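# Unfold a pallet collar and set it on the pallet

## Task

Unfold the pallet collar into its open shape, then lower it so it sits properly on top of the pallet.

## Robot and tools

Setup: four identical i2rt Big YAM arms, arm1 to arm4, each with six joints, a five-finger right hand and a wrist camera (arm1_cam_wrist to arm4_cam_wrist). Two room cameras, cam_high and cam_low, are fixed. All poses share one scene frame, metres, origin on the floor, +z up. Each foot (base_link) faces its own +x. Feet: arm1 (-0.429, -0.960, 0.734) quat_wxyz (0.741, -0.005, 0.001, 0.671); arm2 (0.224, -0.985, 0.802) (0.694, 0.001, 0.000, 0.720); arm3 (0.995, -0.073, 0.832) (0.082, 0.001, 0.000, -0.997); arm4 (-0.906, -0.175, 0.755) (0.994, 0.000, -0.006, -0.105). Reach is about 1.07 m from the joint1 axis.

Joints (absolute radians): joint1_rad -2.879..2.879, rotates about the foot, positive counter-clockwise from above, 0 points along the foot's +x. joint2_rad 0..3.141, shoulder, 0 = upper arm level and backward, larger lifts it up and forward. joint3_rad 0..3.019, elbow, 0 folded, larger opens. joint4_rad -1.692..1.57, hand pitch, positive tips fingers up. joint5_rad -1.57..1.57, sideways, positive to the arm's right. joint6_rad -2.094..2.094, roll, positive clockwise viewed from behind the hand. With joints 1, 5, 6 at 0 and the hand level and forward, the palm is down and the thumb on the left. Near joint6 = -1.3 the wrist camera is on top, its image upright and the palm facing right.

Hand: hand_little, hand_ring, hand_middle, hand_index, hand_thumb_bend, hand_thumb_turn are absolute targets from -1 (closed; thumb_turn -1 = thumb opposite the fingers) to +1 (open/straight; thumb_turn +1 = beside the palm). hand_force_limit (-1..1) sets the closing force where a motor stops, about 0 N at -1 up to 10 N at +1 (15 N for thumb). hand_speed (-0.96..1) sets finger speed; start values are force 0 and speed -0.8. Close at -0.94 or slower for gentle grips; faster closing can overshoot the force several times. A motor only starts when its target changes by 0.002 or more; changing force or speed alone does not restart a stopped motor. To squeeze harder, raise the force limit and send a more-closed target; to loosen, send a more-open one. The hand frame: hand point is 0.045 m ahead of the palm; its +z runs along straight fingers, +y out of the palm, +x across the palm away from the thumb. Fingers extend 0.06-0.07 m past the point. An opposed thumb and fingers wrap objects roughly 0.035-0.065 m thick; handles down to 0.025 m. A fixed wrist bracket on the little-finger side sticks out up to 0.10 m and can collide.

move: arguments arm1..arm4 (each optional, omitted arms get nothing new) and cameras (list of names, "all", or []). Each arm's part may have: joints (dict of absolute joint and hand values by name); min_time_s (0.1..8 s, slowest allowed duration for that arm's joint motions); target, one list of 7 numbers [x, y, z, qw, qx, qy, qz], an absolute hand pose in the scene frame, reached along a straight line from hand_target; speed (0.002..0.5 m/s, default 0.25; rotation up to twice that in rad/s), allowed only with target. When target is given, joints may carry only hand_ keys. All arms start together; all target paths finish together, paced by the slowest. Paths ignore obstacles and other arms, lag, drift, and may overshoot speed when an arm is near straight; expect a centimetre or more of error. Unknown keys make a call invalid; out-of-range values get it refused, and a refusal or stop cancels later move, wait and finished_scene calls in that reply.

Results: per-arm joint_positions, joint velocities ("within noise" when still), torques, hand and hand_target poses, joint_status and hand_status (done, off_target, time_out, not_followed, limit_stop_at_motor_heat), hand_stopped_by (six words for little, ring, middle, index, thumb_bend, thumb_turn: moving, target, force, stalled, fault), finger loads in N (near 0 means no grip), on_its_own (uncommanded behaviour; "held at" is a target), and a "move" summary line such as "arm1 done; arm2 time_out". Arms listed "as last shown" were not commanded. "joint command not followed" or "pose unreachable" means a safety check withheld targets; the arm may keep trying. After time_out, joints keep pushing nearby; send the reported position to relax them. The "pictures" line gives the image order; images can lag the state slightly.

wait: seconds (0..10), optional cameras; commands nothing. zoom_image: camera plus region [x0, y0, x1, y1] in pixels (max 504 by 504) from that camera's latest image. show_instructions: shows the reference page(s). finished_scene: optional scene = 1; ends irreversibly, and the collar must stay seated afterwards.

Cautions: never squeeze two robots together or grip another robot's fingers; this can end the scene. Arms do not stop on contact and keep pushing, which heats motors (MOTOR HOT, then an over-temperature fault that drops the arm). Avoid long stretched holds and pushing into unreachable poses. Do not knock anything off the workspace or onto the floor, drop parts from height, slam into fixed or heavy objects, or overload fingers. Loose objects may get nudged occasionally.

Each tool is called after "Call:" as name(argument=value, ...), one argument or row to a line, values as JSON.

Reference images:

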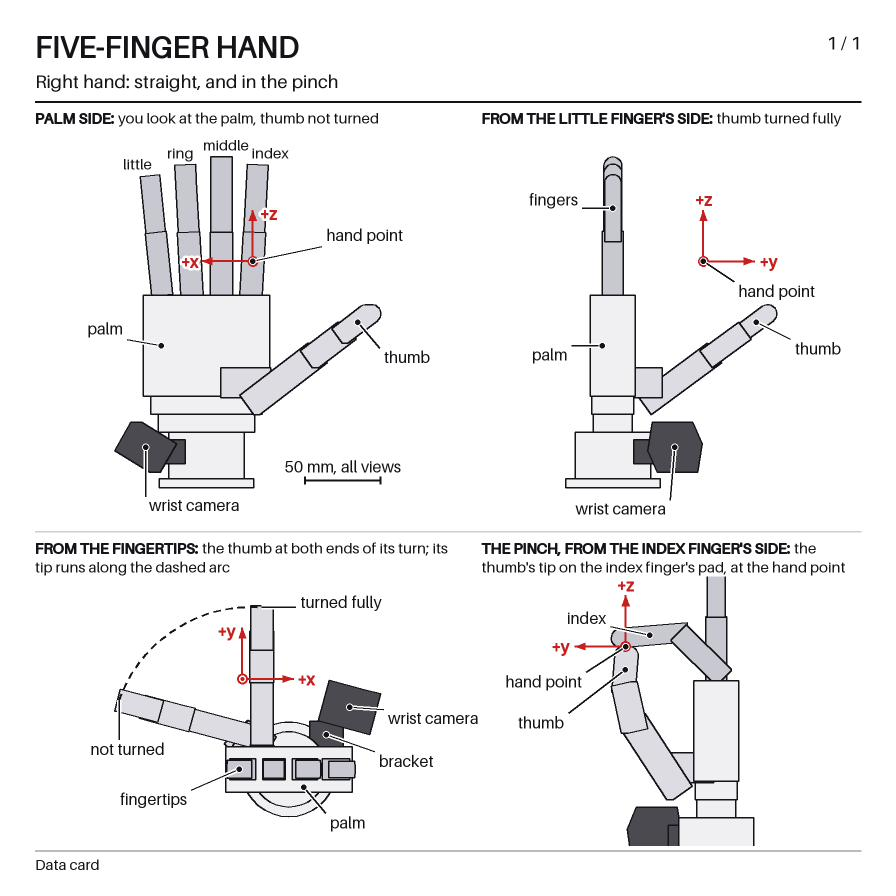

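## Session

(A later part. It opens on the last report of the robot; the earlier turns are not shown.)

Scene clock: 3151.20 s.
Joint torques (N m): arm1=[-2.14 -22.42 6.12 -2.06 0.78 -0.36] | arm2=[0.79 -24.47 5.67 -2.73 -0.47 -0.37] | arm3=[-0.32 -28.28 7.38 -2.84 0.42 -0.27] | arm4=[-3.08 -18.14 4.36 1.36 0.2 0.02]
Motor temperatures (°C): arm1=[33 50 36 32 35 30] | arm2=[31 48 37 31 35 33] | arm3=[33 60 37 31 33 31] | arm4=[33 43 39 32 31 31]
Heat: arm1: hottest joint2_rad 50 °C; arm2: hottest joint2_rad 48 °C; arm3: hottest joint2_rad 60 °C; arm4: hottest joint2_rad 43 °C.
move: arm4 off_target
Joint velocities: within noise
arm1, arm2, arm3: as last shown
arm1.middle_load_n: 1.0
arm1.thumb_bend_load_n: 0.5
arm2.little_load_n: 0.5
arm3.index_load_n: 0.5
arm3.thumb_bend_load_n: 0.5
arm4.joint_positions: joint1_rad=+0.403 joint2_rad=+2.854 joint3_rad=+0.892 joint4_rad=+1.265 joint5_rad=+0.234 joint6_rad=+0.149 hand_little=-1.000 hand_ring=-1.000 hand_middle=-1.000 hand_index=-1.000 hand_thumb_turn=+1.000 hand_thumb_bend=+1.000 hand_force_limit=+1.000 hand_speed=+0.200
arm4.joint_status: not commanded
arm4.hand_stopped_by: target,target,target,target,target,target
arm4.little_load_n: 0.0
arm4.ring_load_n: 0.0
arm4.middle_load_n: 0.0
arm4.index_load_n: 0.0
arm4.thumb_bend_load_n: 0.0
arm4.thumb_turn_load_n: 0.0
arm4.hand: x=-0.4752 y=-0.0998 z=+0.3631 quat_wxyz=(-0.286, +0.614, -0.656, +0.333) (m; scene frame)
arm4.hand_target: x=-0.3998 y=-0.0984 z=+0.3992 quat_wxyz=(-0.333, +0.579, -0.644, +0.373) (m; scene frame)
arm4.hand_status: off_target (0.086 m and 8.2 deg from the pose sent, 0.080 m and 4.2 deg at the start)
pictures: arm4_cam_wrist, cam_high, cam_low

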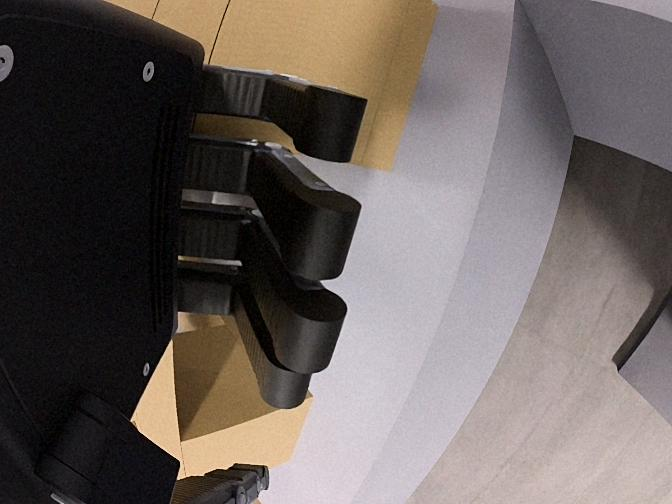

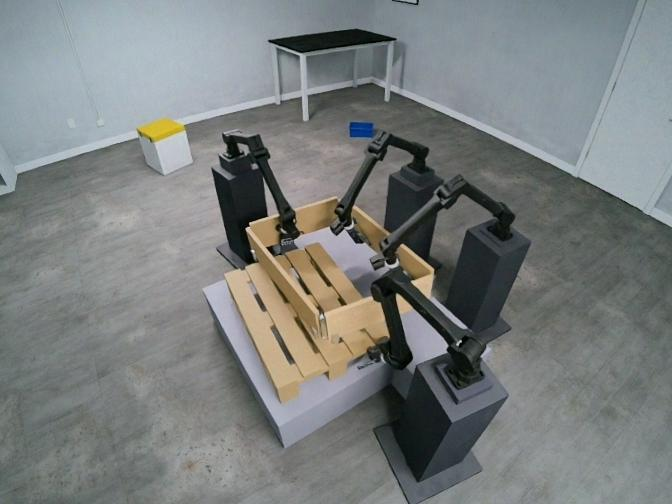

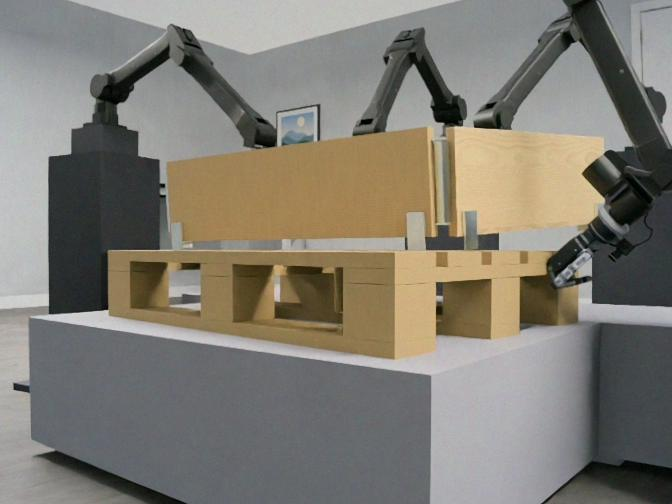

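Call:
move(
  arm4={"joints": {"joint2_rad": 2.6, "joint3_rad": 1.0, "joint1_rad": 0.42}, "min_time_s": 3},
  cameras=["cam_high", "cam_low"],
)

Scene clock: 3205.87 s.
Joint torques (N m): arm1=[-2.14 -22.48 6.12 -2.1 0.78 -0.35] | arm2=[0.73 -24.47 5.68 -2.73 -0.47 -0.37] | arm3=[-0.5 -28.45 7.25 -2.93 0.42 -0.21] | arm4=[-0.26 -28.75 7.9 4.23 0.16 0.09]
Motor temperatures (°C): arm1=[33 50 36 32 35 30] | arm2=[31 48 37 31 35 33] | arm3=[33 60 37 31 33 31] | arm4=[33 43 39 32 31 31]
Heat: arm1: hottest joint2_rad 50 °C; arm2: hottest joint2_rad 48 °C; arm3: hottest joint2_rad 60 °C; arm4: hottest joint2_rad 43 °C.
move: arm4 time_out
Joint velocities: within noise
arm1, arm2, arm3: as last shown
arm1.middle_load_n: 1.5
arm2.little_load_n: 0.0
arm2.middle_load_n: 10.5
arm2.index_load_n: 2.0
arm2.thumb_bend_load_n: 0.5
arm3.little_load_n: 10.0
arm3.middle_load_n: 1.0
arm3.index_load_n: 0.0
arm4.joint_positions: joint1_rad=+0.412 joint2_rad=+2.805 joint3_rad=+0.884 joint4_rad=+1.185 joint5_rad=+0.243 joint6_rad=+0.142 hand_little=-1.000 hand_ring=-1.000 hand_middle=-1.000 hand_index=-1.000 hand_thumb_turn=+1.000 hand_thumb_bend=+1.000 hand_force_limit=+1.000 hand_speed=+0.200
arm4.joint_status: joint2_rad time_out (moved -0.049 of -0.254); joint3_rad time_out (moved -0.008 of +0.108); the others done
arm4.hand_stopped_by: target,target,target,target,target,target
arm4.little_load_n: 0.0
arm4.ring_load_n: 0.0
arm4.middle_load_n: 0.0
arm4.index_load_n: 0.0
arm4.thumb_bend_load_n: 0.0
arm4.thumb_turn_load_n: 0.0
arm4.on_its_own: joint2_rad reads +2.805 and still pushes toward +2.600 since a time_out; joint3_rad reads +0.884 and still pushes toward +0.998 since a time_out; joint4_rad reads +1.185 and still pushes toward +1.271 since a time_out
arm4.hand: x=-0.4722 y=-0.0974 z=+0.3695 quat_wxyz=(-0.269, +0.625, -0.656, +0.327) (m; scene frame)
arm4.hand_target: x=-0.3061 y=-0.0583 z=+0.5061 quat_wxyz=(-0.418, +0.540, -0.601, +0.415) (m; scene frame)
arm4.hand_status: not commanded
pictures: cam_high, cam_low

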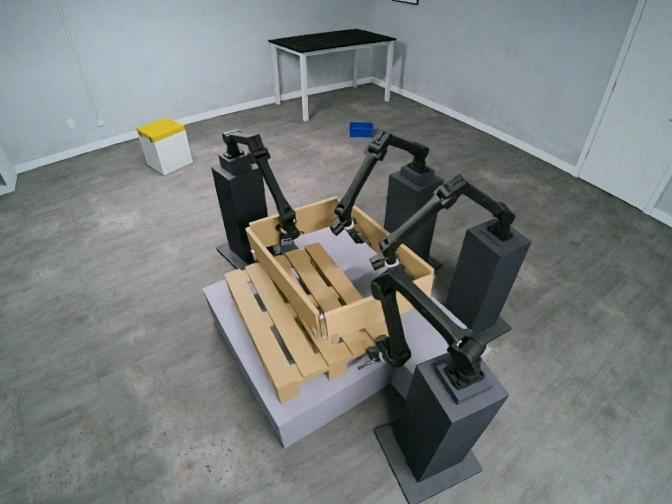

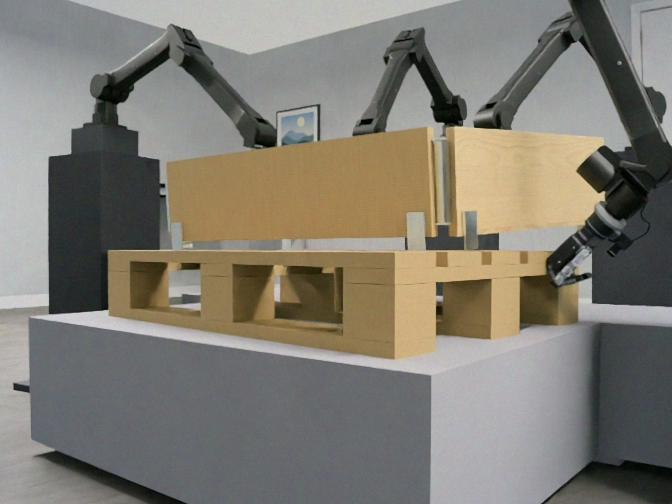

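Call:
move(
  arm4={"target": [-0.56, -0.13, 0.45, 0.3346, -0.5794, 0.6436, -0.3716], "speed": 0.1},
)

Call:
move(
  arm4={"target": [-0.56, -0.10, 0.82, -0.0596, -0.5669, 0.8171, 0.0859], "speed": 0.3, "joints": {"hand_little": 0.0, "hand_ring": 0.0, "hand_middle": 0.0, "hand_index": 0.0, "hand_thumb_bend": -0.1, "hand_thumb_turn": 1.0}},
)

Scene clock: 3219.70 s.
Joint torques (N m): arm1=[-2.26 -22.36 6.17 -2.07 0.71 -0.35] | arm2=[0.79 -24.47 5.7 -2.73 -0.53 -0.36] | arm3=[0.03 -28.51 7.42 -3.04 0.38 -0.24] | arm4=[-1.32 -10.81 -5.19 2.17 -0.05 0.11]
Motor temperatures (°C): arm1=[33 50 36 32 35 30] | arm2=[31 48 37 31 35 33] | arm3=[33 60 37 31 33 31] | arm4=[33 43 39 32 31 31]
Heat: arm1: hottest joint2_rad 50 °C; arm2: hottest joint2_rad 48 °C; arm3: hottest joint2_rad 60 °C; arm4: hottest joint2_rad 43 °C.
move: arm4 off_target
Joint velocities: within noise
arm1.joint_positions: joint1_rad=-0.264 joint2_rad=+2.518 joint3_rad=+1.749 joint4_rad=-1.154 joint5_rad=+0.062 joint6_rad=-0.231 hand_little=-0.140 hand_ring=-0.102 hand_middle=-0.053 hand_index=-0.014 hand_thumb_turn=+1.000 hand_thumb_bend=+0.900 hand_force_limit=+1.000 hand_speed=-0.700
arm1.joint_status: not commanded
arm1.hand_stopped_by: target,target,target,target,target,target
arm1.little_load_n: 4.5
arm1.ring_load_n: 9.5
arm1.middle_load_n: 2.0
arm1.index_load_n: 0.0
arm1.thumb_bend_load_n: 0.5
arm1.thumb_turn_load_n: 1.0
arm1.hand: x=-0.2575 y=-0.5032 z=+0.5323 quat_wxyz=(+0.181, +0.981, -0.061, -0.019) (m; scene frame)
arm1.hand_target: x=-0.2388 y=-0.4836 z=+0.5786 quat_wxyz=(+0.155, +0.987, -0.048, -0.007) (m; scene frame)
arm1.hand_status: not commanded
arm2.joint_positions: joint1_rad=+0.078 joint2_rad=+2.647 joint3_rad=+1.760 joint4_rad=-1.073 joint5_rad=-0.060 joint6_rad=+0.250 hand_little=-0.080 hand_ring=-0.120 hand_middle=-0.151 hand_index=-0.120 hand_thumb_turn=+1.000 hand_thumb_bend=+1.000 hand_force_limit=+1.000 hand_speed=-0.700
arm2.joint_status: not commanded
arm2.hand_stopped_by: target,target,target,target,target,target
arm2.little_load_n: 0.0
arm2.ring_load_n: -0.5
arm2.middle_load_n: 10.5
arm2.index_load_n: 1.5
arm2.thumb_bend_load_n: 0.0
arm2.thumb_turn_load_n: 1.0
arm2.hand: x=+0.1136 y=-0.5128 z=+0.5318 quat_wxyz=(+0.195, +0.978, -0.072, +0.006) (m; scene frame)
arm2.hand_target: x=+0.1026 y=-0.4828 z=+0.5953 quat_wxyz=(+0.165, +0.985, -0.050, -0.009) (m; scene frame)
arm2.hand_status: not commanded
arm3: as last shown
arm3.joint_positions: joint1_rad=-0.117 joint2_rad=+2.842 joint3_rad=+2.125 joint4_rad=-1.062 joint5_rad=-0.053 joint6_rad=+0.311 hand_little=-0.063 hand_ring=-0.093 hand_middle=-0.123 hand_index=-0.143 hand_thumb_turn=+1.000 hand_thumb_bend=+1.000 hand_force_limit=+1.000 hand_speed=-0.700
arm3.little_load_n: 11.0
arm3.hand: x=+0.4095 y=-0.1583 z=+0.5069 quat_wxyz=(-0.081, -0.791, -0.603, -0.072) (m; scene frame)
arm3.hand_target: x=+0.3668 y=-0.1521 z=+0.5875 quat_wxyz=(-0.056, -0.786, -0.614, -0.044) (m; scene frame)
arm4.joint_positions: joint1_rad=+0.369 joint2_rad=+2.762 joint3_rad=+0.579 joint4_rad=+1.540 joint5_rad=+0.225 joint6_rad=+0.145 hand_little=-1.000 hand_ring=-1.000 hand_middle=-1.000 hand_index=-1.000 hand_thumb_turn=+1.000 hand_thumb_bend=+1.000 hand_force_limit=+1.000 hand_speed=+0.200
arm4.joint_status: not commanded
arm4.hand_stopped_by: target,target,target,target,target,target
arm4.little_load_n: 0.0
arm4.ring_load_n: 0.0
arm4.middle_load_n: 0.0
arm4.index_load_n: 0.0
arm4.thumb_bend_load_n: 0.0
arm4.thumb_turn_load_n: 0.0
arm4.hand: x=-0.5414 y=-0.1232 z=+0.4472 quat_wxyz=(-0.302, +0.596, -0.657, +0.349) (m; scene frame)
arm4.hand_target: x=-0.5499 y=-0.1267 z=+0.4520 quat_wxyz=(-0.302, +0.593, -0.661, +0.347) (m; scene frame)
arm4.hand_status: off_target (0.020 m and 5.2 deg from the pose sent, 0.124 m and 10.6 deg at the start; pose on its path clipped on 23 of 96 steps; a joint's target at an end of its range on 43 of 96 steps)
pictures: none

Scene clock: 3222.47 s.
Joint torques (N m): arm1=[-2.2 -22.48 6.12 -2.1 0.72 -0.35] | arm2=[0.79 -24.53 5.67 -2.74 -0.53 -0.37] | arm3=[0.44 -27.75 7.49 -2.96 0.46 -0.28] | arm4=[-1.44 -11.16 10.28 -0.98 -0.22 0.23]
Motor temperatures (°C): arm1=[33 50 36 32 35 30] | arm2=[31 48 37 31 35 33] | arm3=[33 60 37 31 33 31] | arm4=[33 43 39 32 31 31]
Heat: arm1: hottest joint2_rad 50 °C; arm2: hottest joint2_rad 48 °C; arm3: hottest joint2_rad 60 °C; arm4: hottest joint2_rad 43 °C.
move: arm4 off_target
Joint velocities: within noise
arm1, arm2, arm3: as last shown
arm1.little_load_n: 4.0
arm1.ring_load_n: 10.0
arm2.ring_load_n: 0.0
arm2.index_load_n: 2.0
arm2.thumb_turn_load_n: 0.5
arm3.middle_load_n: 1.5
arm4.joint_positions: joint1_rad=+0.240 joint2_rad=+1.636 joint3_rad=+1.064 joint4_rad=-1.228 joint5_rad=-0.074 joint6_rad=+0.356 hand_little=+0.000 hand_ring=+0.000 hand_middle=+0.000 hand_index=+0.000 hand_thumb_turn=+1.000 hand_thumb_bend=-0.100 hand_force_limit=+1.000 hand_speed=+0.200
arm4.joint_status: all done
arm4.hand_stopped_by: target,target,target,target,target,target
arm4.little_load_n: 0.0
arm4.ring_load_n: 0.5
arm4.middle_load_n: 0.0
arm4.index_load_n: 0.0
arm4.thumb_bend_load_n: 0.0
arm4.thumb_turn_load_n: 0.0
arm4.hand: x=-0.5773 y=-0.1009 z=+0.8095 quat_wxyz=(+0.070, +0.576, -0.810, -0.090) (m; scene frame)
arm4.hand_target: x=-0.5612 y=-0.1019 z=+0.8193 quat_wxyz=(+0.059, +0.567, -0.817, -0.085) (m; scene frame)
arm4.hand_status: off_target (0.020 m and 1.8 deg from the pose sent, 0.374 m and 68.4 deg at the start)
pictures: none

Call:
move(
  arm4={"target": [-0.31, -0.035, 0.82, -0.0596, -0.5669, 0.8171, 0.0859], "speed": 0.25},
)

Call:
move(
  arm4={"target": [-0.308, -0.037, 0.53, -0.0596, -0.5669, 0.8171, 0.0859], "speed": 0.15},
  cameras=["cam_high", "cam_low", "arm4_cam_wrist"],
)

Scene clock: 3225.87 s.
Joint torques (N m): arm1=[-2.26 -22.48 6.15 -2.04 0.72 -0.35] | arm2=[0.73 -24.47 5.67 -2.73 -0.53 -0.37] | arm3=[-0.56 -28.81 7.2 -2.67 0.4 -0.21] | arm4=[-0.44 -21.01 12.81 -1.06 -0.2 0.22]
Motor temperatures (°C): arm1=[33 50 36 32 35 30] | arm2=[31 48 37 31 35 33] | arm3=[33 60 37 31 33 31] | arm4=[33 43 40 32 31 31]
Heat: arm1: hottest joint2_rad 50 °C; arm2: hottest joint2_rad 48 °C; arm3: hottest joint2_rad 60 °C; arm4: hottest joint2_rad 43 °C.
move: arm4 off_target
Joint velocities: within noise
arm1, arm2, arm3: as last shown
arm1.little_load_n: 4.5
arm1.ring_load_n: 9.5
arm1.middle_load_n: 1.5
arm1.thumb_turn_load_n: 0.5
arm2.little_load_n: 0.5
arm2.index_load_n: 1.5
arm3.little_load_n: 10.5
arm4.joint_positions: joint1_rad=+0.317 joint2_rad=+2.295 joint3_rad=+2.058 joint4_rad=-1.582 joint5_rad=-0.094 joint6_rad=+0.452 hand_little=+0.000 hand_ring=+0.000 hand_middle=+0.000 hand_index=+0.000 hand_thumb_turn=+1.000 hand_thumb_bend=-0.100 hand_force_limit=+1.000 hand_speed=+0.200
arm4.joint_status: not commanded
arm4.hand_stopped_by: target,target,target,target,target,target
arm4.little_load_n: 0.0
arm4.ring_load_n: 0.0
arm4.middle_load_n: 0.0
arm4.index_load_n: 0.5
arm4.thumb_bend_load_n: 0.0
arm4.thumb_turn_load_n: 0.0
arm4.hand: x=-0.3262 y=-0.0404 z=+0.7970 quat_wxyz=(+0.081, +0.566, -0.815, -0.096) (m; scene frame)
arm4.hand_target: x=-0.3107 y=-0.0334 z=+0.8178 quat_wxyz=(+0.060, +0.565, -0.819, -0.085) (m; scene frame)
arm4.hand_status: off_target (0.029 m and 2.8 deg from the pose sent, 0.275 m and 1.8 deg at the start)
pictures: none

Scene clock: 3228.33 s.
Joint torques (N m): arm1=[-1.9 -22.36 6.19 -2.06 0.71 -0.35] | arm2=[0.79 -24.47 5.7 -2.73 -0.53 -0.37] | arm3=[-0.26 -28.22 7.35 -2.8 0.43 -0.23] | arm4=[-0.5 -20.13 8.47 -0.53 -0.19 0.13]
Motor temperatures (°C): arm1=[33 50 36 32 35 30] | arm2=[31 48 37 31 35 33] | arm3=[33 60 37 31 33 31] | arm4=[33 43 40 32 31 31]
Heat: arm1: hottest joint2_rad 50 °C; arm2: hottest joint2_rad 48 °C; arm3: hottest joint2_rad 60 °C; arm4: hottest joint2_rad 43 °C.
move: arm4 off_target
Joint velocities: within noise
arm1, arm2: as last shown
arm2.little_load_n: 0.0
arm2.index_load_n: 2.0
arm2.thumb_bend_load_n: 0.5
arm2.thumb_turn_load_n: 1.0
arm3.joint_positions: joint1_rad=-0.117 joint2_rad=+2.842 joint3_rad=+2.125 joint4_rad=-1.062 joint5_rad=-0.053 joint6_rad=+0.311 hand_little=-0.063 hand_ring=-0.093 hand_middle=-0.123 hand_index=-0.143 hand_thumb_turn=+1.000 hand_thumb_bend=+1.000 hand_force_limit=+1.000 hand_speed=-0.700
arm3.joint_status: not commanded
arm3.hand_stopped_by: target,target,target,target,target,target
arm3.little_load_n: 11.0
arm3.ring_load_n: 6.5
arm3.middle_load_n: 1.5
arm3.index_load_n: 0.0
arm3.thumb_bend_load_n: 0.5
arm3.thumb_turn_load_n: 0.5
arm3.hand: x=+0.4095 y=-0.1583 z=+0.5069 quat_wxyz=(-0.081, -0.791, -0.603, -0.072) (m; scene frame)
arm3.hand_target: x=+0.3668 y=-0.1521 z=+0.5875 quat_wxyz=(-0.056, -0.786, -0.614, -0.044) (m; scene frame)
arm3.hand_status: not commanded
arm4.joint_positions: joint1_rad=+0.306 joint2_rad=+2.642 joint3_rad=+1.995 joint4_rad=-1.123 joint5_rad=-0.094 joint6_rad=+0.453 hand_little=+0.000 hand_ring=+0.000 hand_middle=+0.000 hand_index=+0.000 hand_thumb_turn=+1.000 hand_thumb_bend=-0.100 hand_force_limit=+1.000 hand_speed=+0.200
arm4.joint_status: not commanded
arm4.hand_stopped_by: target,target,target,target,target,target
arm4.little_load_n: 0.0
arm4.ring_load_n: 0.0
arm4.middle_load_n: -0.5
arm4.index_load_n: 0.0
arm4.thumb_bend_load_n: 0.0
arm4.thumb_turn_load_n: 0.0
arm4.hand: x=-0.3128 y=-0.0463 z=+0.5351 quat_wxyz=(+0.059, +0.563, -0.820, -0.085) (m; scene frame)
arm4.hand_target: x=-0.3098 y=-0.0422 z=+0.5295 quat_wxyz=(+0.059, +0.563, -0.820, -0.086) (m; scene frame)
arm4.hand_status: off_target (0.012 m and 0.5 deg from the pose sent, 0.268 m and 2.8 deg at the start)
pictures: arm4_cam_wrist, cam_high, cam_low

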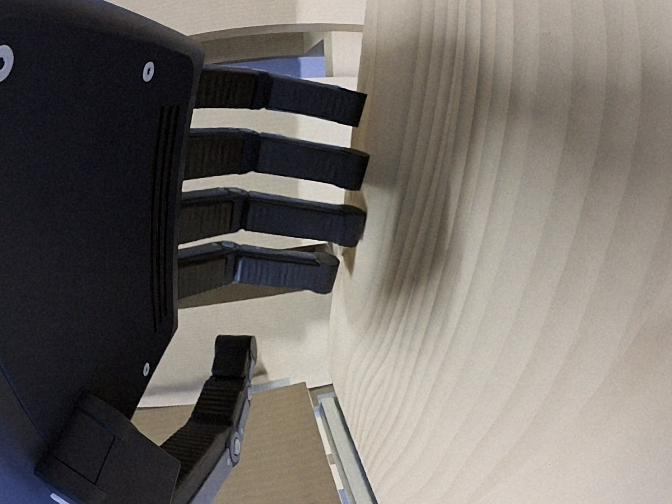

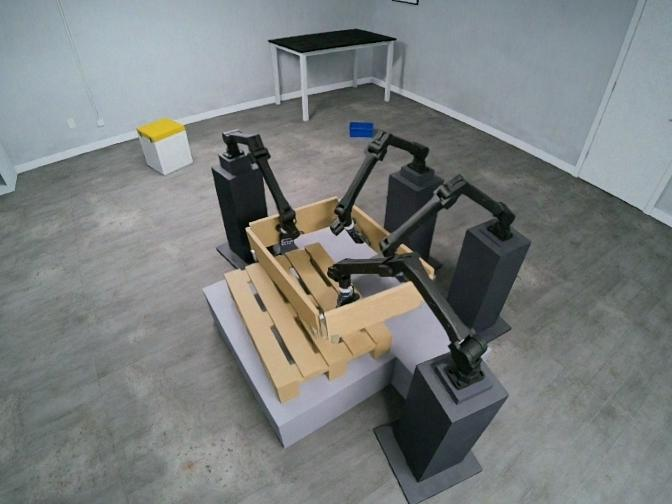

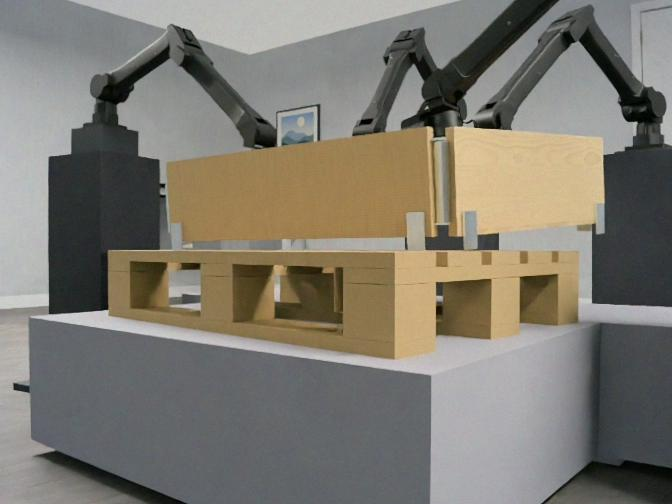

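Call:
move(
  arm4={"target": [-0.312, -0.037, 0.487, -0.0596, -0.5669, 0.8171, 0.0859], "speed": 0.08},
  cameras=["cam_low", "arm4_cam_wrist"],
)

Call:
zoom_image(
  camera="cam_low",
  region=[380, 190, 640, 300],
)

Scene clock: 3233.60 s.
Joint torques (N m): arm1=[-2.32 -22.3 6.16 -2.07 0.72 -0.34] | arm2=[0.79 -24.47 5.68 -2.71 -0.53 -0.37] | arm3=[-0.62 -27.93 7.23 -2.93 0.39 -0.25] | arm4=[-0.03 -21.48 8.83 -0.21 -0.06 0.11]
Motor temperatures (°C): arm1=[33 50 36 32 35 30] | arm2=[31 48 37 31 35 33] | arm3=[33 60 37 31 33 31] | arm4=[33 43 40 32 31 31]
Heat: arm1: hottest joint2_rad 50 °C; arm2: hottest joint2_rad 48 °C; arm3: hottest joint2_rad 60 °C; arm4: hottest joint2_rad 43 °C.
move: arm4 off_target
Joint velocities: within noise
arm1, arm2, arm3: as last shown
arm1.little_load_n: 4.0
arm1.middle_load_n: 2.0
arm2.ring_load_n: 0.5
arm2.index_load_n: 1.5
arm2.thumb_bend_load_n: 0.0
arm3.ring_load_n: 7.0
arm3.index_load_n: 0.5
arm4.joint_positions: joint1_rad=+0.309 joint2_rad=+2.739 joint3_rad=+2.021 joint4_rad=-1.099 joint5_rad=-0.102 joint6_rad=+0.445 hand_little=+0.000 hand_ring=+0.000 hand_middle=+0.000 hand_index=+0.000 hand_thumb_turn=+1.000 hand_thumb_bend=-0.100 hand_force_limit=+1.000 hand_speed=+0.200
arm4.joint_status: not commanded
arm4.hand_stopped_by: target,target,target,target,target,target
arm4.little_load_n: 0.0
arm4.ring_load_n: 0.0
arm4.middle_load_n: 0.0
arm4.index_load_n: -0.5
arm4.thumb_bend_load_n: 0.0
arm4.thumb_turn_load_n: 0.0
arm4.hand: x=-0.3311 y=-0.0454 z=+0.4833 quat_wxyz=(+0.077, +0.565, -0.815, -0.100) (m; scene frame)
arm4.hand_target: x=-0.3149 y=-0.0372 z=+0.4887 quat_wxyz=(+0.061, +0.569, -0.815, -0.090) (m; scene frame)
arm4.hand_status: off_target (0.021 m and 2.6 deg from the pose sent, 0.049 m and 0.5 deg at the start)
pictures: arm4_cam_wrist, cam_low

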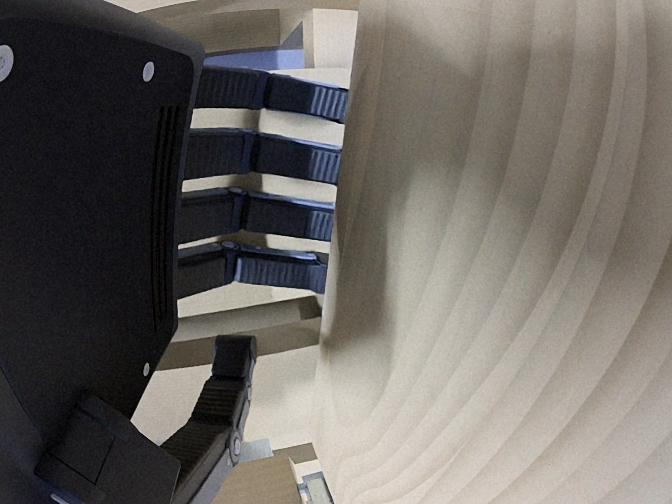

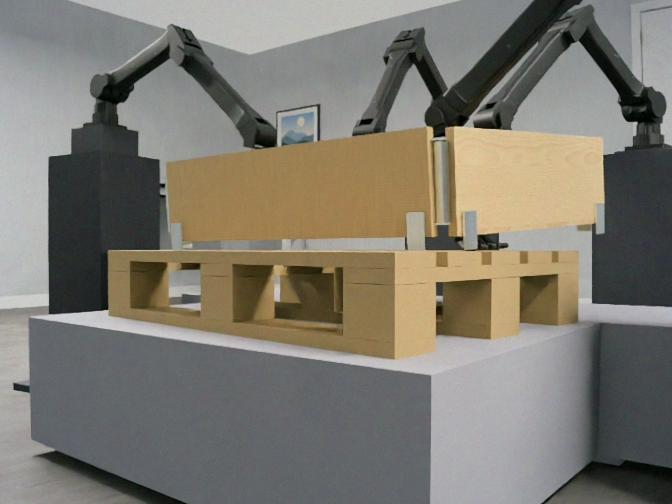

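Scaled by 1.938 from the camera's 672x504 image, which has a finer 960x720 frame.

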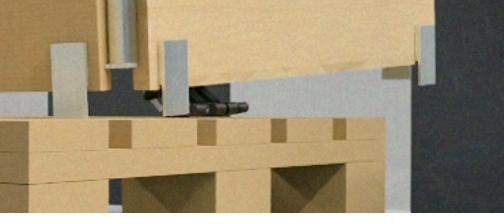

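Call:
move(
  arm4={"target": [-0.362, -0.040, 0.490, -0.0596, -0.5669, 0.8171, 0.0859], "speed": 0.05},
  cameras=["cam_low", "arm4_cam_wrist"],
)

Call:
zoom_image(
  camera="cam_low",
  region=[380, 190, 640, 300],
)

Scene clock: 3240.60 s.
Joint torques (N m): arm1=[-2.26 -22.3 6.17 -2.07 0.72 -0.36] | arm2=[0.85 -24.47 5.67 -2.73 -0.53 -0.36] | arm3=[-0.09 -27.16 7.41 -2.78 0.4 -0.31] | arm4=[0.15 -21.48 3.45 -0.53 -0.01 0.23]
Motor temperatures (°C): arm1=[33 50 36 32 35 30] | arm2=[31 48 37 31 35 33] | arm3=[33 60 37 31 33 31] | arm4=[33 43 40 32 31 31]
Heat: arm1: hottest joint2_rad 50 °C; arm2: hottest joint2_rad 48 °C; arm3: hottest joint2_rad 60 °C; arm4: hottest joint2_rad 43 °C.
move: arm4 off_target
Joint velocities: within noise
arm1, arm2, arm3: as last shown
arm1.middle_load_n: 1.5
arm2.ring_load_n: 0.0
arm2.thumb_turn_load_n: 0.5
arm3.little_load_n: 10.5
arm3.ring_load_n: 6.5
arm3.middle_load_n: 1.0
arm3.index_load_n: 0.0
arm3.thumb_bend_load_n: 0.0
arm4.joint_positions: joint1_rad=+0.314 joint2_rad=+2.637 joint3_rad=+1.826 joint4_rad=-0.933 joint5_rad=-0.096 joint6_rad=+0.445 hand_little=+0.000 hand_ring=+0.000 hand_middle=+0.000 hand_index=+0.000 hand_thumb_turn=+1.000 hand_thumb_bend=-0.100 hand_force_limit=+1.000 hand_speed=+0.200
arm4.joint_status: not commanded
arm4.hand_stopped_by: target,target,target,target,target,target
arm4.little_load_n: 0.0
arm4.ring_load_n: 0.0
arm4.middle_load_n: 0.0
arm4.index_load_n: 0.0
arm4.thumb_bend_load_n: 0.0
arm4.thumb_turn_load_n: 0.0
arm4.hand: x=-0.3491 y=-0.0457 z=+0.4875 quat_wxyz=(+0.048, +0.571, -0.816, -0.079) (m; scene frame)
arm4.hand_target: x=-0.3603 y=-0.0403 z=+0.4896 quat_wxyz=(+0.058, +0.568, -0.817, -0.083) (m; scene frame)
arm4.hand_status: off_target (0.014 m and 1.6 deg from the pose sent, 0.032 m and 2.6 deg at the start)
pictures: arm4_cam_wrist, cam_low

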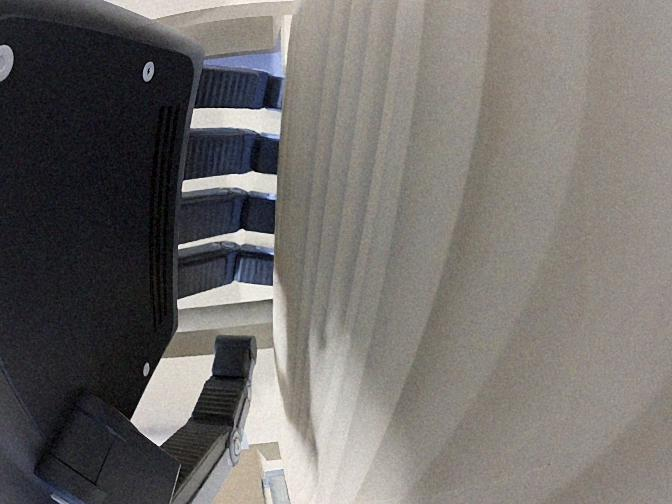

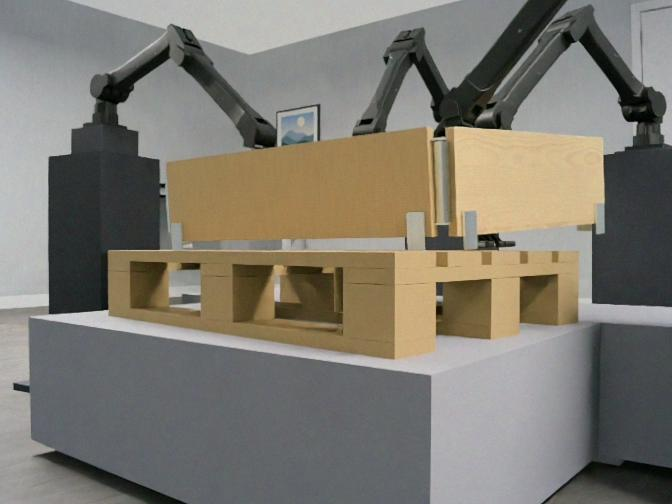

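Scaled by 1.938 from the camera's 672x504 image, which has a finer 960x720 frame.

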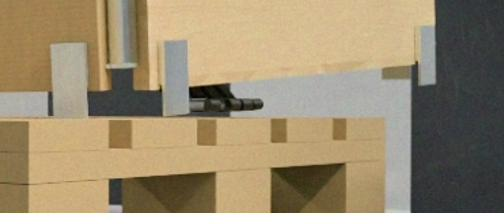

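Call:
move(
  arm4={"joints": {"hand_speed": -0.85, "hand_little": -0.10, "hand_ring": -0.09, "hand_middle": -0.07, "hand_index": -0.05}},
)

Call:
move(
  arm4={"target": [-0.366, -0.037, 0.55, -0.0596, -0.5669, 0.8171, 0.0859], "speed": 0.05},
  cameras=["cam_low", "arm4_cam_wrist"],
)

Call:
zoom_image(
  camera="cam_low",
  region=[380, 190, 640, 300],
)

Scene clock: 3245.03 s.
Joint torques (N m): arm1=[-2.26 -22.42 6.13 -2.09 0.71 -0.36] | arm2=[0.79 -24.47 5.68 -2.73 -0.53 -0.36] | arm3=[-0.32 -27.99 7.2 -2.74 0.39 -0.27] | arm4=[0.03 -21.66 3.44 -0.54 -0.02 0.24]
Motor temperatures (°C): arm1=[33 50 36 32 35 30] | arm2=[31 48 37 31 35 33] | arm3=[33 60 37 31 33 31] | arm4=[33 43 40 32 31 31]
Heat: arm1: hottest joint2_rad 50 °C; arm2: hottest joint2_rad 48 °C; arm3: hottest joint2_rad 60 °C; arm4: hottest joint2_rad 43 °C.
move: arm4 done
Joint velocities: within noise
arm1, arm2, arm3: as last shown
arm1.thumb_turn_load_n: 1.0
arm3.ring_load_n: 7.0
arm4.joint_positions: joint1_rad=+0.314 joint2_rad=+2.637 joint3_rad=+1.826 joint4_rad=-0.933 joint5_rad=-0.096 joint6_rad=+0.445 hand_little=-0.100 hand_ring=-0.090 hand_middle=-0.070 hand_index=-0.050 hand_thumb_turn=+1.000 hand_thumb_bend=-0.100 hand_force_limit=+1.000 hand_speed=-0.850
arm4.joint_status: all done
arm4.hand_stopped_by: target,target,target,target,target,target
arm4.little_load_n: 0.0
arm4.ring_load_n: 0.0
arm4.middle_load_n: 0.0
arm4.index_load_n: 0.0
arm4.thumb_bend_load_n: 0.0
arm4.thumb_turn_load_n: 0.0
arm4.hand: x=-0.3491 y=-0.0457 z=+0.4875 quat_wxyz=(+0.048, +0.571, -0.816, -0.079) (m; scene frame)
arm4.hand_target: x=-0.3603 y=-0.0403 z=+0.4896 quat_wxyz=(+0.058, +0.568, -0.817, -0.083) (m; scene frame)
arm4.hand_status: not commanded
pictures: none

Scene clock: 3246.77 s.
Joint torques (N m): arm1=[-2.32 -22.48 6.27 -2.06 0.72 -0.36] | arm2=[0.73 -24.47 5.71 -2.7 -0.52 -0.36] | arm3=[-0.03 -28.45 7.06 -3.14 0.22 -0.17] | arm4=[0.38 -26.99 2.21 -2.91 -0.31 0.28]
Motor temperatures (°C): arm1=[33 50 36 32 35 30] | arm2=[31 48 37 31 35 33] | arm3=[33 60 37 31 33 31] | arm4=[33 43 40 32 31 31]
Heat: arm1: hottest joint2_rad 50 °C; arm2: hottest joint2_rad 48 °C; arm3: hottest joint2_rad 60 °C; arm4: hottest joint2_rad 43 °C.
move: arm4 off_target
Joint velocities: within noise
arm1, arm2, arm3: as last shown
arm1.joint_positions: joint1_rad=-0.264 joint2_rad=+2.518 joint3_rad=+1.747 joint4_rad=-1.156 joint5_rad=+0.062 joint6_rad=-0.231 hand_little=-0.140 hand_ring=-0.102 hand_middle=-0.053 hand_index=-0.014 hand_thumb_turn=+1.000 hand_thumb_bend=+0.900 hand_force_limit=+1.000 hand_speed=-0.700
arm1.little_load_n: 2.5
arm1.ring_load_n: 8.5
arm1.index_load_n: 0.5
arm1.thumb_bend_load_n: 0.0
arm1.thumb_turn_load_n: 0.5
arm1.hand: x=-0.2579 y=-0.5042 z=+0.5324 quat_wxyz=(+0.182, +0.981, -0.061, -0.020) (m; scene frame)
arm1.hand_target: x=-0.2390 y=-0.4839 z=+0.5788 quat_wxyz=(+0.156, +0.987, -0.048, -0.007) (m; scene frame)
arm2.joint_positions: joint1_rad=+0.079 joint2_rad=+2.645 joint3_rad=+1.760 joint4_rad=-1.073 joint5_rad=-0.060 joint6_rad=+0.250 hand_little=-0.080 hand_ring=-0.120 hand_middle=-0.151 hand_index=-0.120 hand_thumb_turn=+1.000 hand_thumb_bend=+1.000 hand_force_limit=+1.000 hand_speed=-0.700
arm2.middle_load_n: 9.0
arm2.index_load_n: 1.0
arm2.thumb_bend_load_n: 0.5
arm2.hand: x=+0.1128 y=-0.5124 z=+0.5325 quat_wxyz=(+0.194, +0.978, -0.072, +0.006) (m; scene frame)
arm2.hand_target: x=+0.1022 y=-0.4824 z=+0.5961 quat_wxyz=(+0.164, +0.985, -0.050, -0.009) (m; scene frame)
arm3.joint_positions: joint1_rad=-0.118 joint2_rad=+2.839 joint3_rad=+2.128 joint4_rad=-1.060 joint5_rad=-0.045 joint6_rad=+0.305 hand_little=-0.063 hand_ring=-0.093 hand_middle=-0.123 hand_index=-0.143 hand_thumb_turn=+1.000 hand_thumb_bend=+1.000 hand_force_limit=+1.000 hand_speed=-0.700
arm3.little_load_n: 12.0
arm3.hand: x=+0.4064 y=-0.1558 z=+0.5087 quat_wxyz=(-0.076, -0.789, -0.605, -0.071) (m; scene frame)
arm3.hand_target: x=+0.3660 y=-0.1511 z=+0.5874 quat_wxyz=(-0.055, -0.787, -0.613, -0.043) (m; scene frame)
arm4.joint_positions: joint1_rad=+0.314 joint2_rad=+2.598 joint3_rad=+1.782 joint4_rad=-0.930 joint5_rad=-0.093 joint6_rad=+0.445 hand_little=-0.100 hand_ring=-0.090 hand_middle=-0.070 hand_index=-0.049 hand_thumb_turn=+1.000 hand_thumb_bend=-0.100 hand_force_limit=+1.000 hand_speed=-0.850
arm4.joint_status: not commanded
arm4.hand_stopped_by: target,target,target,target,target,target
arm4.little_load_n: 0.5
arm4.ring_load_n: 0.0
arm4.middle_load_n: 3.5
arm4.index_load_n: 11.5
arm4.thumb_bend_load_n: 0.0
arm4.thumb_turn_load_n: 0.0
arm4.hand: x=-0.3561 y=-0.0470 z=+0.5005 quat_wxyz=(+0.049, +0.571, -0.816, -0.078) (m; scene frame)
arm4.hand_target: x=-0.3641 y=-0.0375 z=+0.5456 quat_wxyz=(+0.059, +0.567, -0.817, -0.085) (m; scene frame)
arm4.hand_status: off_target (0.051 m and 1.6 deg from the pose sent, 0.065 m and 1.6 deg at the start)
pictures: arm4_cam_wrist, cam_low

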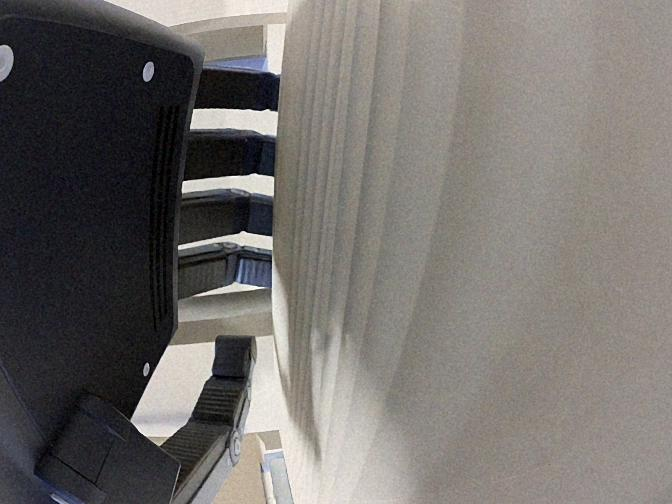

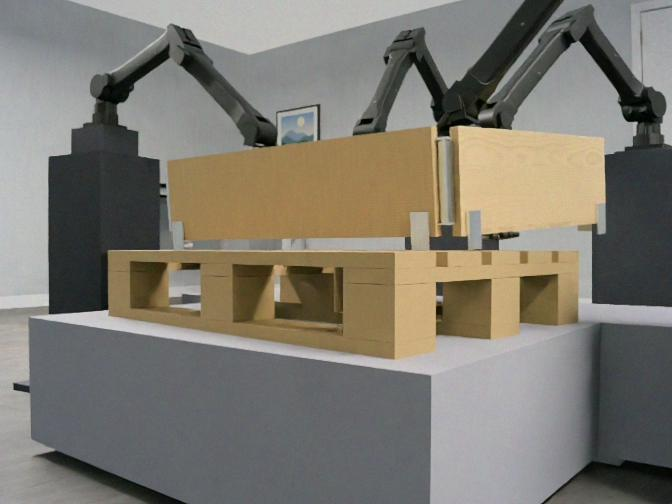

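Scaled by 1.938 from the camera's 672x504 image, which has a finer 960x720 frame.

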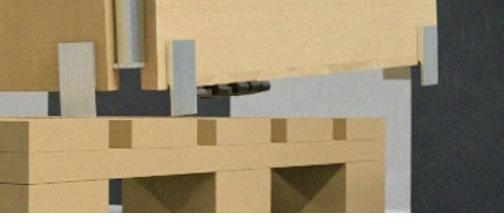

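Call:
move(
  arm4={"joints": {"hand_little": -0.16, "hand_ring": -0.135, "hand_middle": -0.095, "hand_index": -0.035}},
)

Call:
move(
  arm4={"target": [-0.366, -0.037, 0.575, -0.0596, -0.5669, 0.8171, 0.0859], "speed": 0.04},
  cameras=["cam_low", "cam_high"],
)

Call:
zoom_image(
  camera="cam_low",
  region=[380, 190, 640, 300],
)

Call:
zoom_image(
  camera="cam_high",
  region=[200, 180, 450, 420],
)

Scene clock: 3250.37 s.
Joint torques (N m): arm1=[-2.2 -22.3 6.23 -2.06 0.71 -0.34] | arm2=[0.73 -24.47 5.71 -2.73 -0.53 -0.36] | arm3=[-0.79 -27.52 7.2 -3.06 0.12 -0.16] | arm4=[0.32 -26.93 2.18 -2.89 -0.34 0.27]
Motor temperatures (°C): arm1=[33 50 36 32 35 30] | arm2=[31 48 37 31 35 33] | arm3=[33 61 37 31 33 31] | arm4=[33 43 40 32 31 31]
Heat: arm1: hottest joint2_rad 50 °C; arm2: hottest joint2_rad 48 °C; arm3: hottest joint2_rad 61 °C; arm4: hottest joint2_rad 43 °C.
move: arm4 off_target
Joint velocities: within noise
arm1.joint_positions: joint1_rad=-0.264 joint2_rad=+2.518 joint3_rad=+1.747 joint4_rad=-1.156 joint5_rad=+0.062 joint6_rad=-0.231 hand_little=-0.140 hand_ring=-0.102 hand_middle=-0.053 hand_index=-0.014 hand_thumb_turn=+1.000 hand_thumb_bend=+0.900 hand_force_limit=+1.000 hand_speed=-0.700
arm1.joint_status: not commanded
arm1.hand_stopped_by: target,target,target,target,target,target
arm1.little_load_n: 2.5
arm1.ring_load_n: 8.5
arm1.middle_load_n: 1.5
arm1.index_load_n: 0.5
arm1.thumb_bend_load_n: 0.0
arm1.thumb_turn_load_n: 0.5
arm1.hand: x=-0.2579 y=-0.5042 z=+0.5324 quat_wxyz=(+0.182, +0.981, -0.061, -0.020) (m; scene frame)
arm1.hand_target: x=-0.2390 y=-0.4839 z=+0.5788 quat_wxyz=(+0.156, +0.987, -0.048, -0.007) (m; scene frame)
arm1.hand_status: not commanded
arm2.joint_positions: joint1_rad=+0.079 joint2_rad=+2.645 joint3_rad=+1.760 joint4_rad=-1.073 joint5_rad=-0.060 joint6_rad=+0.250 hand_little=-0.080 hand_ring=-0.120 hand_middle=-0.151 hand_index=-0.120 hand_thumb_turn=+1.000 hand_thumb_bend=+1.000 hand_force_limit=+1.000 hand_speed=-0.700
arm2.joint_status: not commanded
arm2.hand_stopped_by: target,target,target,target,target,target
arm2.little_load_n: 0.0
arm2.ring_load_n: 0.0
arm2.middle_load_n: 9.0
arm2.index_load_n: 1.5
arm2.thumb_bend_load_n: 0.5
arm2.thumb_turn_load_n: 0.5
arm2.hand: x=+0.1128 y=-0.5124 z=+0.5325 quat_wxyz=(+0.194, +0.978, -0.072, +0.006) (m; scene frame)
arm2.hand_target: x=+0.1022 y=-0.4824 z=+0.5961 quat_wxyz=(+0.164, +0.985, -0.050, -0.009) (m; scene frame)
arm2.hand_status: not commanded
arm3: as last shown
arm3.ring_load_n: 7.5
arm3.hand_target: x=+0.3662 y=-0.1512 z=+0.5873 quat_wxyz=(-0.055, -0.787, -0.613, -0.043) (m; scene frame)
arm4.joint_positions: joint1_rad=+0.316 joint2_rad=+2.598 joint3_rad=+1.782 joint4_rad=-0.930 joint5_rad=-0.091 joint6_rad=+0.445 hand_little=-0.159 hand_ring=-0.114 hand_middle=-0.089 hand_index=-0.034 hand_thumb_turn=+1.000 hand_thumb_bend=-0.100 hand_force_limit=+1.000 hand_speed=-0.850
arm4.joint_status: hand_ring off_target (ended at -0.114, target -0.135); the others done
arm4.hand_stopped_by: target,force,force,target,target,target
arm4.little_load_n: 6.0
arm4.ring_load_n: 7.0
arm4.middle_load_n: 8.5
arm4.index_load_n: 0.0
arm4.thumb_bend_load_n: 0.0
arm4.thumb_turn_load_n: 0.0
arm4.hand: x=-0.3563 y=-0.0464 z=+0.5004 quat_wxyz=(+0.050, +0.572, -0.815, -0.078) (m; scene frame)
arm4.hand_target: x=-0.3642 y=-0.0369 z=+0.5455 quat_wxyz=(+0.059, +0.567, -0.817, -0.085) (m; scene frame)
arm4.hand_status: not commanded
pictures: none

Scene clock: 3251.60 s.
Joint torques (N m): arm1=[-2.14 -22.42 6.26 -2.07 0.72 -0.34] | arm2=[0.73 -24.47 5.7 -2.71 -0.53 -0.37] | arm3=[-0.26 -27.46 6.67 -2.78 0.14 -0.15] | arm4=[0.21 -29.45 2.13 -4.05 -0.38 0.29]
Motor temperatures (°C): arm1=[33 50 36 32 35 30] | arm2=[31 48 37 31 35 33] | arm3=[33 61 37 31 33 31] | arm4=[33 43 40 32 31 31]
Heat: arm1: hottest joint2_rad 50 °C; arm2: hottest joint2_rad 48 °C; arm3: hottest joint2_rad 61 °C; arm4: hottest joint2_rad 43 °C.
move: arm4 off_target
Joint velocities: within noise
arm1, arm2, arm3: as last shown
arm1.little_load_n: 2.0
arm1.ring_load_n: 7.5
arm1.thumb_bend_load_n: 0.5
arm2.little_load_n: 0.5
arm2.middle_load_n: 8.5
arm2.index_load_n: 1.0
arm3.joint_positions: joint1_rad=-0.118 joint2_rad=+2.839 joint3_rad=+2.134 joint4_rad=-1.060 joint5_rad=-0.040 joint6_rad=+0.298 hand_little=-0.063 hand_ring=-0.093 hand_middle=-0.123 hand_index=-0.143 hand_thumb_turn=+1.000 hand_thumb_bend=+1.000 hand_force_limit=+1.000 hand_speed=-0.700
arm3.little_load_n: 11.5
arm3.ring_load_n: 7.0
arm3.thumb_bend_load_n: -1.0
arm3.hand: x=+0.4036 y=-0.1547 z=+0.5097 quat_wxyz=(-0.073, -0.788, -0.608, -0.069) (m; scene frame)
arm3.hand_target: x=+0.3661 y=-0.1504 z=+0.5871 quat_wxyz=(-0.054, -0.787, -0.613, -0.044) (m; scene frame)
arm4.joint_positions: joint1_rad=+0.317 joint2_rad=+2.593 joint3_rad=+1.773 joint4_rad=-0.930 joint5_rad=-0.091 joint6_rad=+0.444 hand_little=-0.158 hand_ring=-0.114 hand_middle=-0.089 hand_index=-0.034 hand_thumb_turn=+1.000 hand_thumb_bend=-0.100 hand_force_limit=+1.000 hand_speed=-0.850
arm4.joint_status: not commanded
arm4.hand_stopped_by: target,force,force,target,target,target
arm4.little_load_n: 6.5
arm4.ring_load_n: 7.0
arm4.middle_load_n: 8.5
arm4.index_load_n: 0.0
arm4.thumb_bend_load_n: 0.0
arm4.thumb_turn_load_n: 0.5
arm4.hand: x=-0.3597 y=-0.0460 z=+0.5012 quat_wxyz=(+0.052, +0.573, -0.814, -0.079) (m; scene frame)
arm4.hand_target: x=-0.3642 y=-0.0367 z=+0.5667 quat_wxyz=(+0.059, +0.567, -0.817, -0.086) (m; scene frame)
arm4.hand_status: off_target (0.075 m and 1.4 deg from the pose sent, 0.076 m and 1.6 deg at the start)
pictures: cam_high, cam_low

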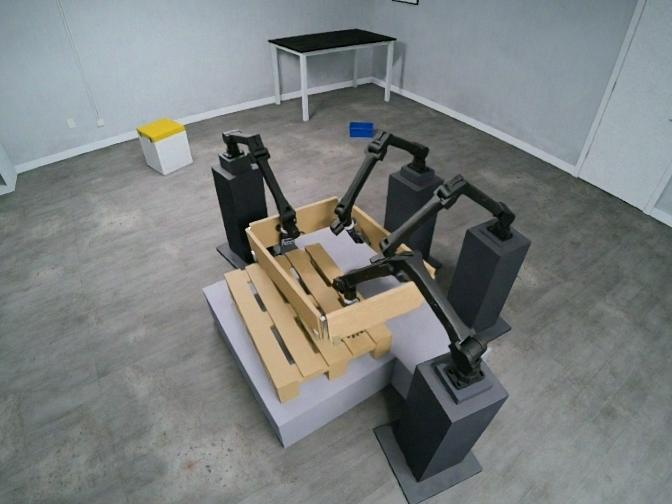

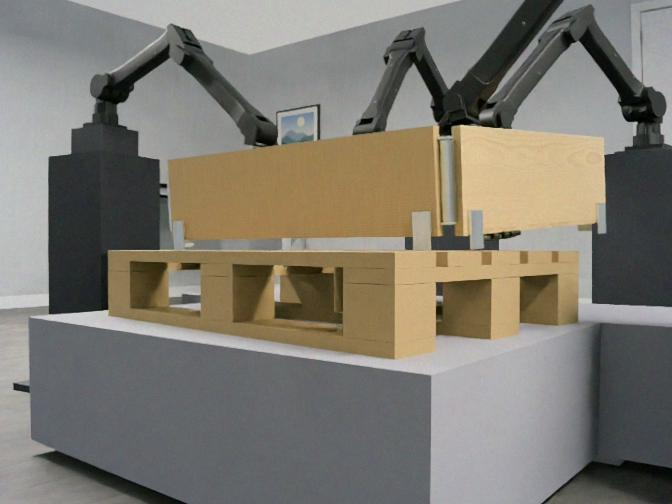

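Scaled by 1.938 from the camera's 672x504 image, which has a finer 960x720 frame.

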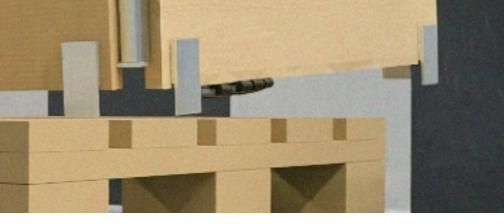

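Scaled by 2.016 from the camera's 672x504 image, which has a finer 960x720 frame.

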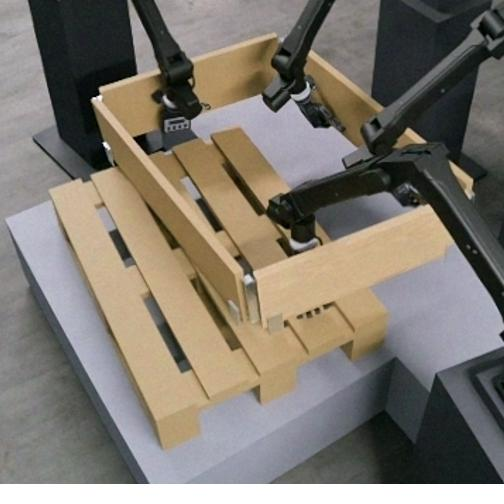

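Call:
move(
  arm4={"target": [-0.368, -0.035, 0.598, -0.0596, -0.5669, 0.8171, 0.0859], "speed": 0.05},
  arm3={"target": [0.358, -0.145, 0.605, -0.055, -0.787, -0.613, -0.043], "speed": 0.05},
  cameras=["cam_low", "cam_high"],
)

Call:
zoom_image(
  camera="cam_low",
  region=[380, 190, 640, 300],
)

Call:
zoom_image(
  camera="cam_low",
  region=[80, 140, 340, 300],
)

Scene clock: 3269.47 s.
Joint torques (N m): arm1=[-2.2 -22.48 6.31 -1.89 0.72 -0.29] | arm2=[0.73 -24.41 5.71 -2.73 -0.5 -0.36] | arm3=[-0.56 -28.45 7.92 -3.9 0 -0.08] | arm4=[0.44 -30.97 2.66 -4.86 -0.26 0.4]
Motor temperatures (°C): arm1=[33 50 37 32 35 30] | arm2=[31 48 37 31 35 33] | arm3=[33 64 36 31 33 31] | arm4=[33 46 39 32 31 31]
Heat: arm1: hottest joint2_rad 50 °C; arm2: hottest joint2_rad 48 °C; arm3: hottest joint2_rad 64 °C; arm4: hottest joint2_rad 46 °C.
move: arm3 off_target; arm4 off_target
Joint velocities: within noise
arm1, arm2: as last shown
arm1.joint_positions: joint1_rad=-0.262 joint2_rad=+2.518 joint3_rad=+1.749 joint4_rad=-1.161 joint5_rad=+0.062 joint6_rad=-0.235 hand_little=-0.140 hand_ring=-0.102 hand_middle=-0.053 hand_index=-0.014 hand_thumb_turn=+1.000 hand_thumb_bend=+0.900 hand_force_limit=+1.000 hand_speed=-0.700
arm1.little_load_n: 1.5
arm1.ring_load_n: 6.5
arm1.middle_load_n: 0.5
arm1.index_load_n: 0.0
arm1.thumb_bend_load_n: 1.0
arm1.hand: x=-0.2584 y=-0.5044 z=+0.5333 quat_wxyz=(+0.184, +0.981, -0.057, -0.020) (m; scene frame)
arm1.hand_target: x=-0.2395 y=-0.4829 z=+0.5789 quat_wxyz=(+0.155, +0.987, -0.048, -0.007) (m; scene frame)
arm2.joint_positions: joint1_rad=+0.079 joint2_rad=+2.645 joint3_rad=+1.761 joint4_rad=-1.073 joint5_rad=-0.062 joint6_rad=+0.250 hand_little=-0.080 hand_ring=-0.120 hand_middle=-0.151 hand_index=-0.120 hand_thumb_turn=+1.000 hand_thumb_bend=+1.000 hand_force_limit=+1.000 hand_speed=-0.700
arm2.little_load_n: 0.0
arm2.index_load_n: 0.5
arm2.thumb_bend_load_n: 0.0
arm2.thumb_turn_load_n: 0.0
arm2.hand: x=+0.1124 y=-0.5116 z=+0.5327 quat_wxyz=(+0.193, +0.978, -0.072, +0.005) (m; scene frame)
arm2.hand_target: x=+0.1019 y=-0.4817 z=+0.5962 quat_wxyz=(+0.163, +0.985, -0.050, -0.009) (m; scene frame)
arm3.joint_positions: joint1_rad=-0.120 joint2_rad=+2.839 joint3_rad=+2.149 joint4_rad=-1.057 joint5_rad=-0.034 joint6_rad=+0.277 hand_little=-0.063 hand_ring=-0.093 hand_middle=-0.123 hand_index=-0.143 hand_thumb_turn=+1.000 hand_thumb_bend=+1.000 hand_force_limit=+1.000 hand_speed=-0.700
arm3.joint_status: not commanded
arm3.hand_stopped_by: target,target,target,target,target,target
arm3.little_load_n: 11.0
arm3.ring_load_n: 9.0
arm3.middle_load_n: 3.5
arm3.index_load_n: 0.0
arm3.thumb_bend_load_n: -0.5
arm3.thumb_turn_load_n: 0.5
arm3.hand: x=+0.3960 y=-0.1519 z=+0.5122 quat_wxyz=(-0.066, -0.782, -0.617, -0.063) (m; scene frame)
arm3.hand_target: x=+0.3594 y=-0.1456 z=+0.5972 quat_wxyz=(-0.053, -0.784, -0.617, -0.043) (m; scene frame)
arm3.hand_status: off_target (0.101 m and 2.7 deg from the pose sent, 0.106 m and 3.7 deg at the start; pose on its path clipped on 11 of 34 steps)
arm4.joint_positions: joint1_rad=+0.317 joint2_rad=+2.573 joint3_rad=+1.746 joint4_rad=-0.930 joint5_rad=-0.096 joint6_rad=+0.435 hand_little=-0.158 hand_ring=-0.114 hand_middle=-0.089 hand_index=-0.034 hand_thumb_turn=+1.000 hand_thumb_bend=-0.100 hand_force_limit=+1.000 hand_speed=-0.850
arm4.joint_status: not commanded
arm4.hand_stopped_by: target,force,force,target,target,target
arm4.little_load_n: 6.5
arm4.ring_load_n: 7.0
arm4.middle_load_n: 8.0
arm4.index_load_n: 0.0
arm4.thumb_bend_load_n: 0.0
arm4.thumb_turn_load_n: 0.0
arm4.hand: x=-0.3663 y=-0.0462 z=+0.5076 quat_wxyz=(+0.053, +0.576, -0.812, -0.083) (m; scene frame)
arm4.hand_target: x=-0.3662 y=-0.0349 z=+0.5869 quat_wxyz=(+0.058, +0.567, -0.817, -0.086) (m; scene frame)
arm4.hand_status: off_target (0.091 m and 1.5 deg from the pose sent, 0.098 m and 1.4 deg at the start)
pictures: cam_high, cam_low

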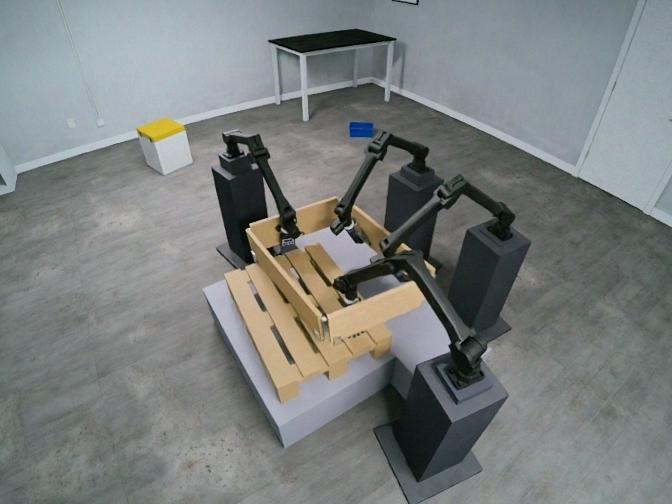

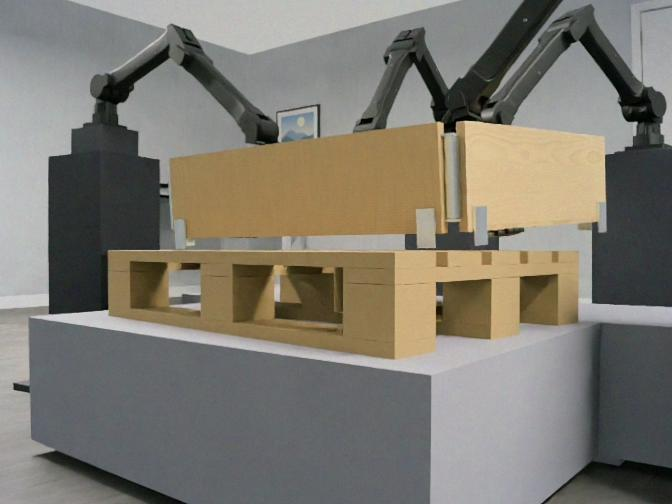

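Scaled by 1.938 from the camera's 672x504 image, which has a finer 960x720 frame.

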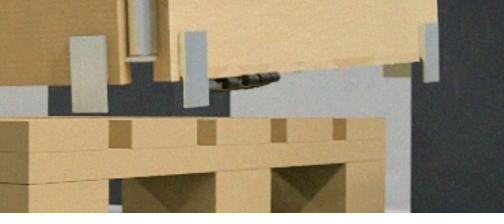

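Scaled by 1.938 from the camera's 672x504 image, which has a finer 960x720 frame.

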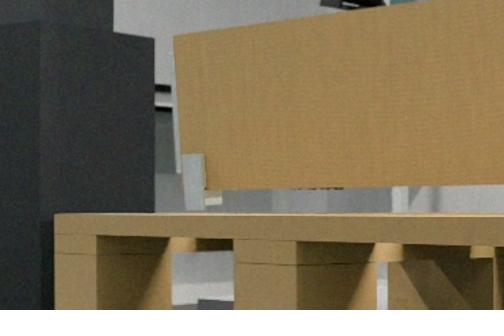

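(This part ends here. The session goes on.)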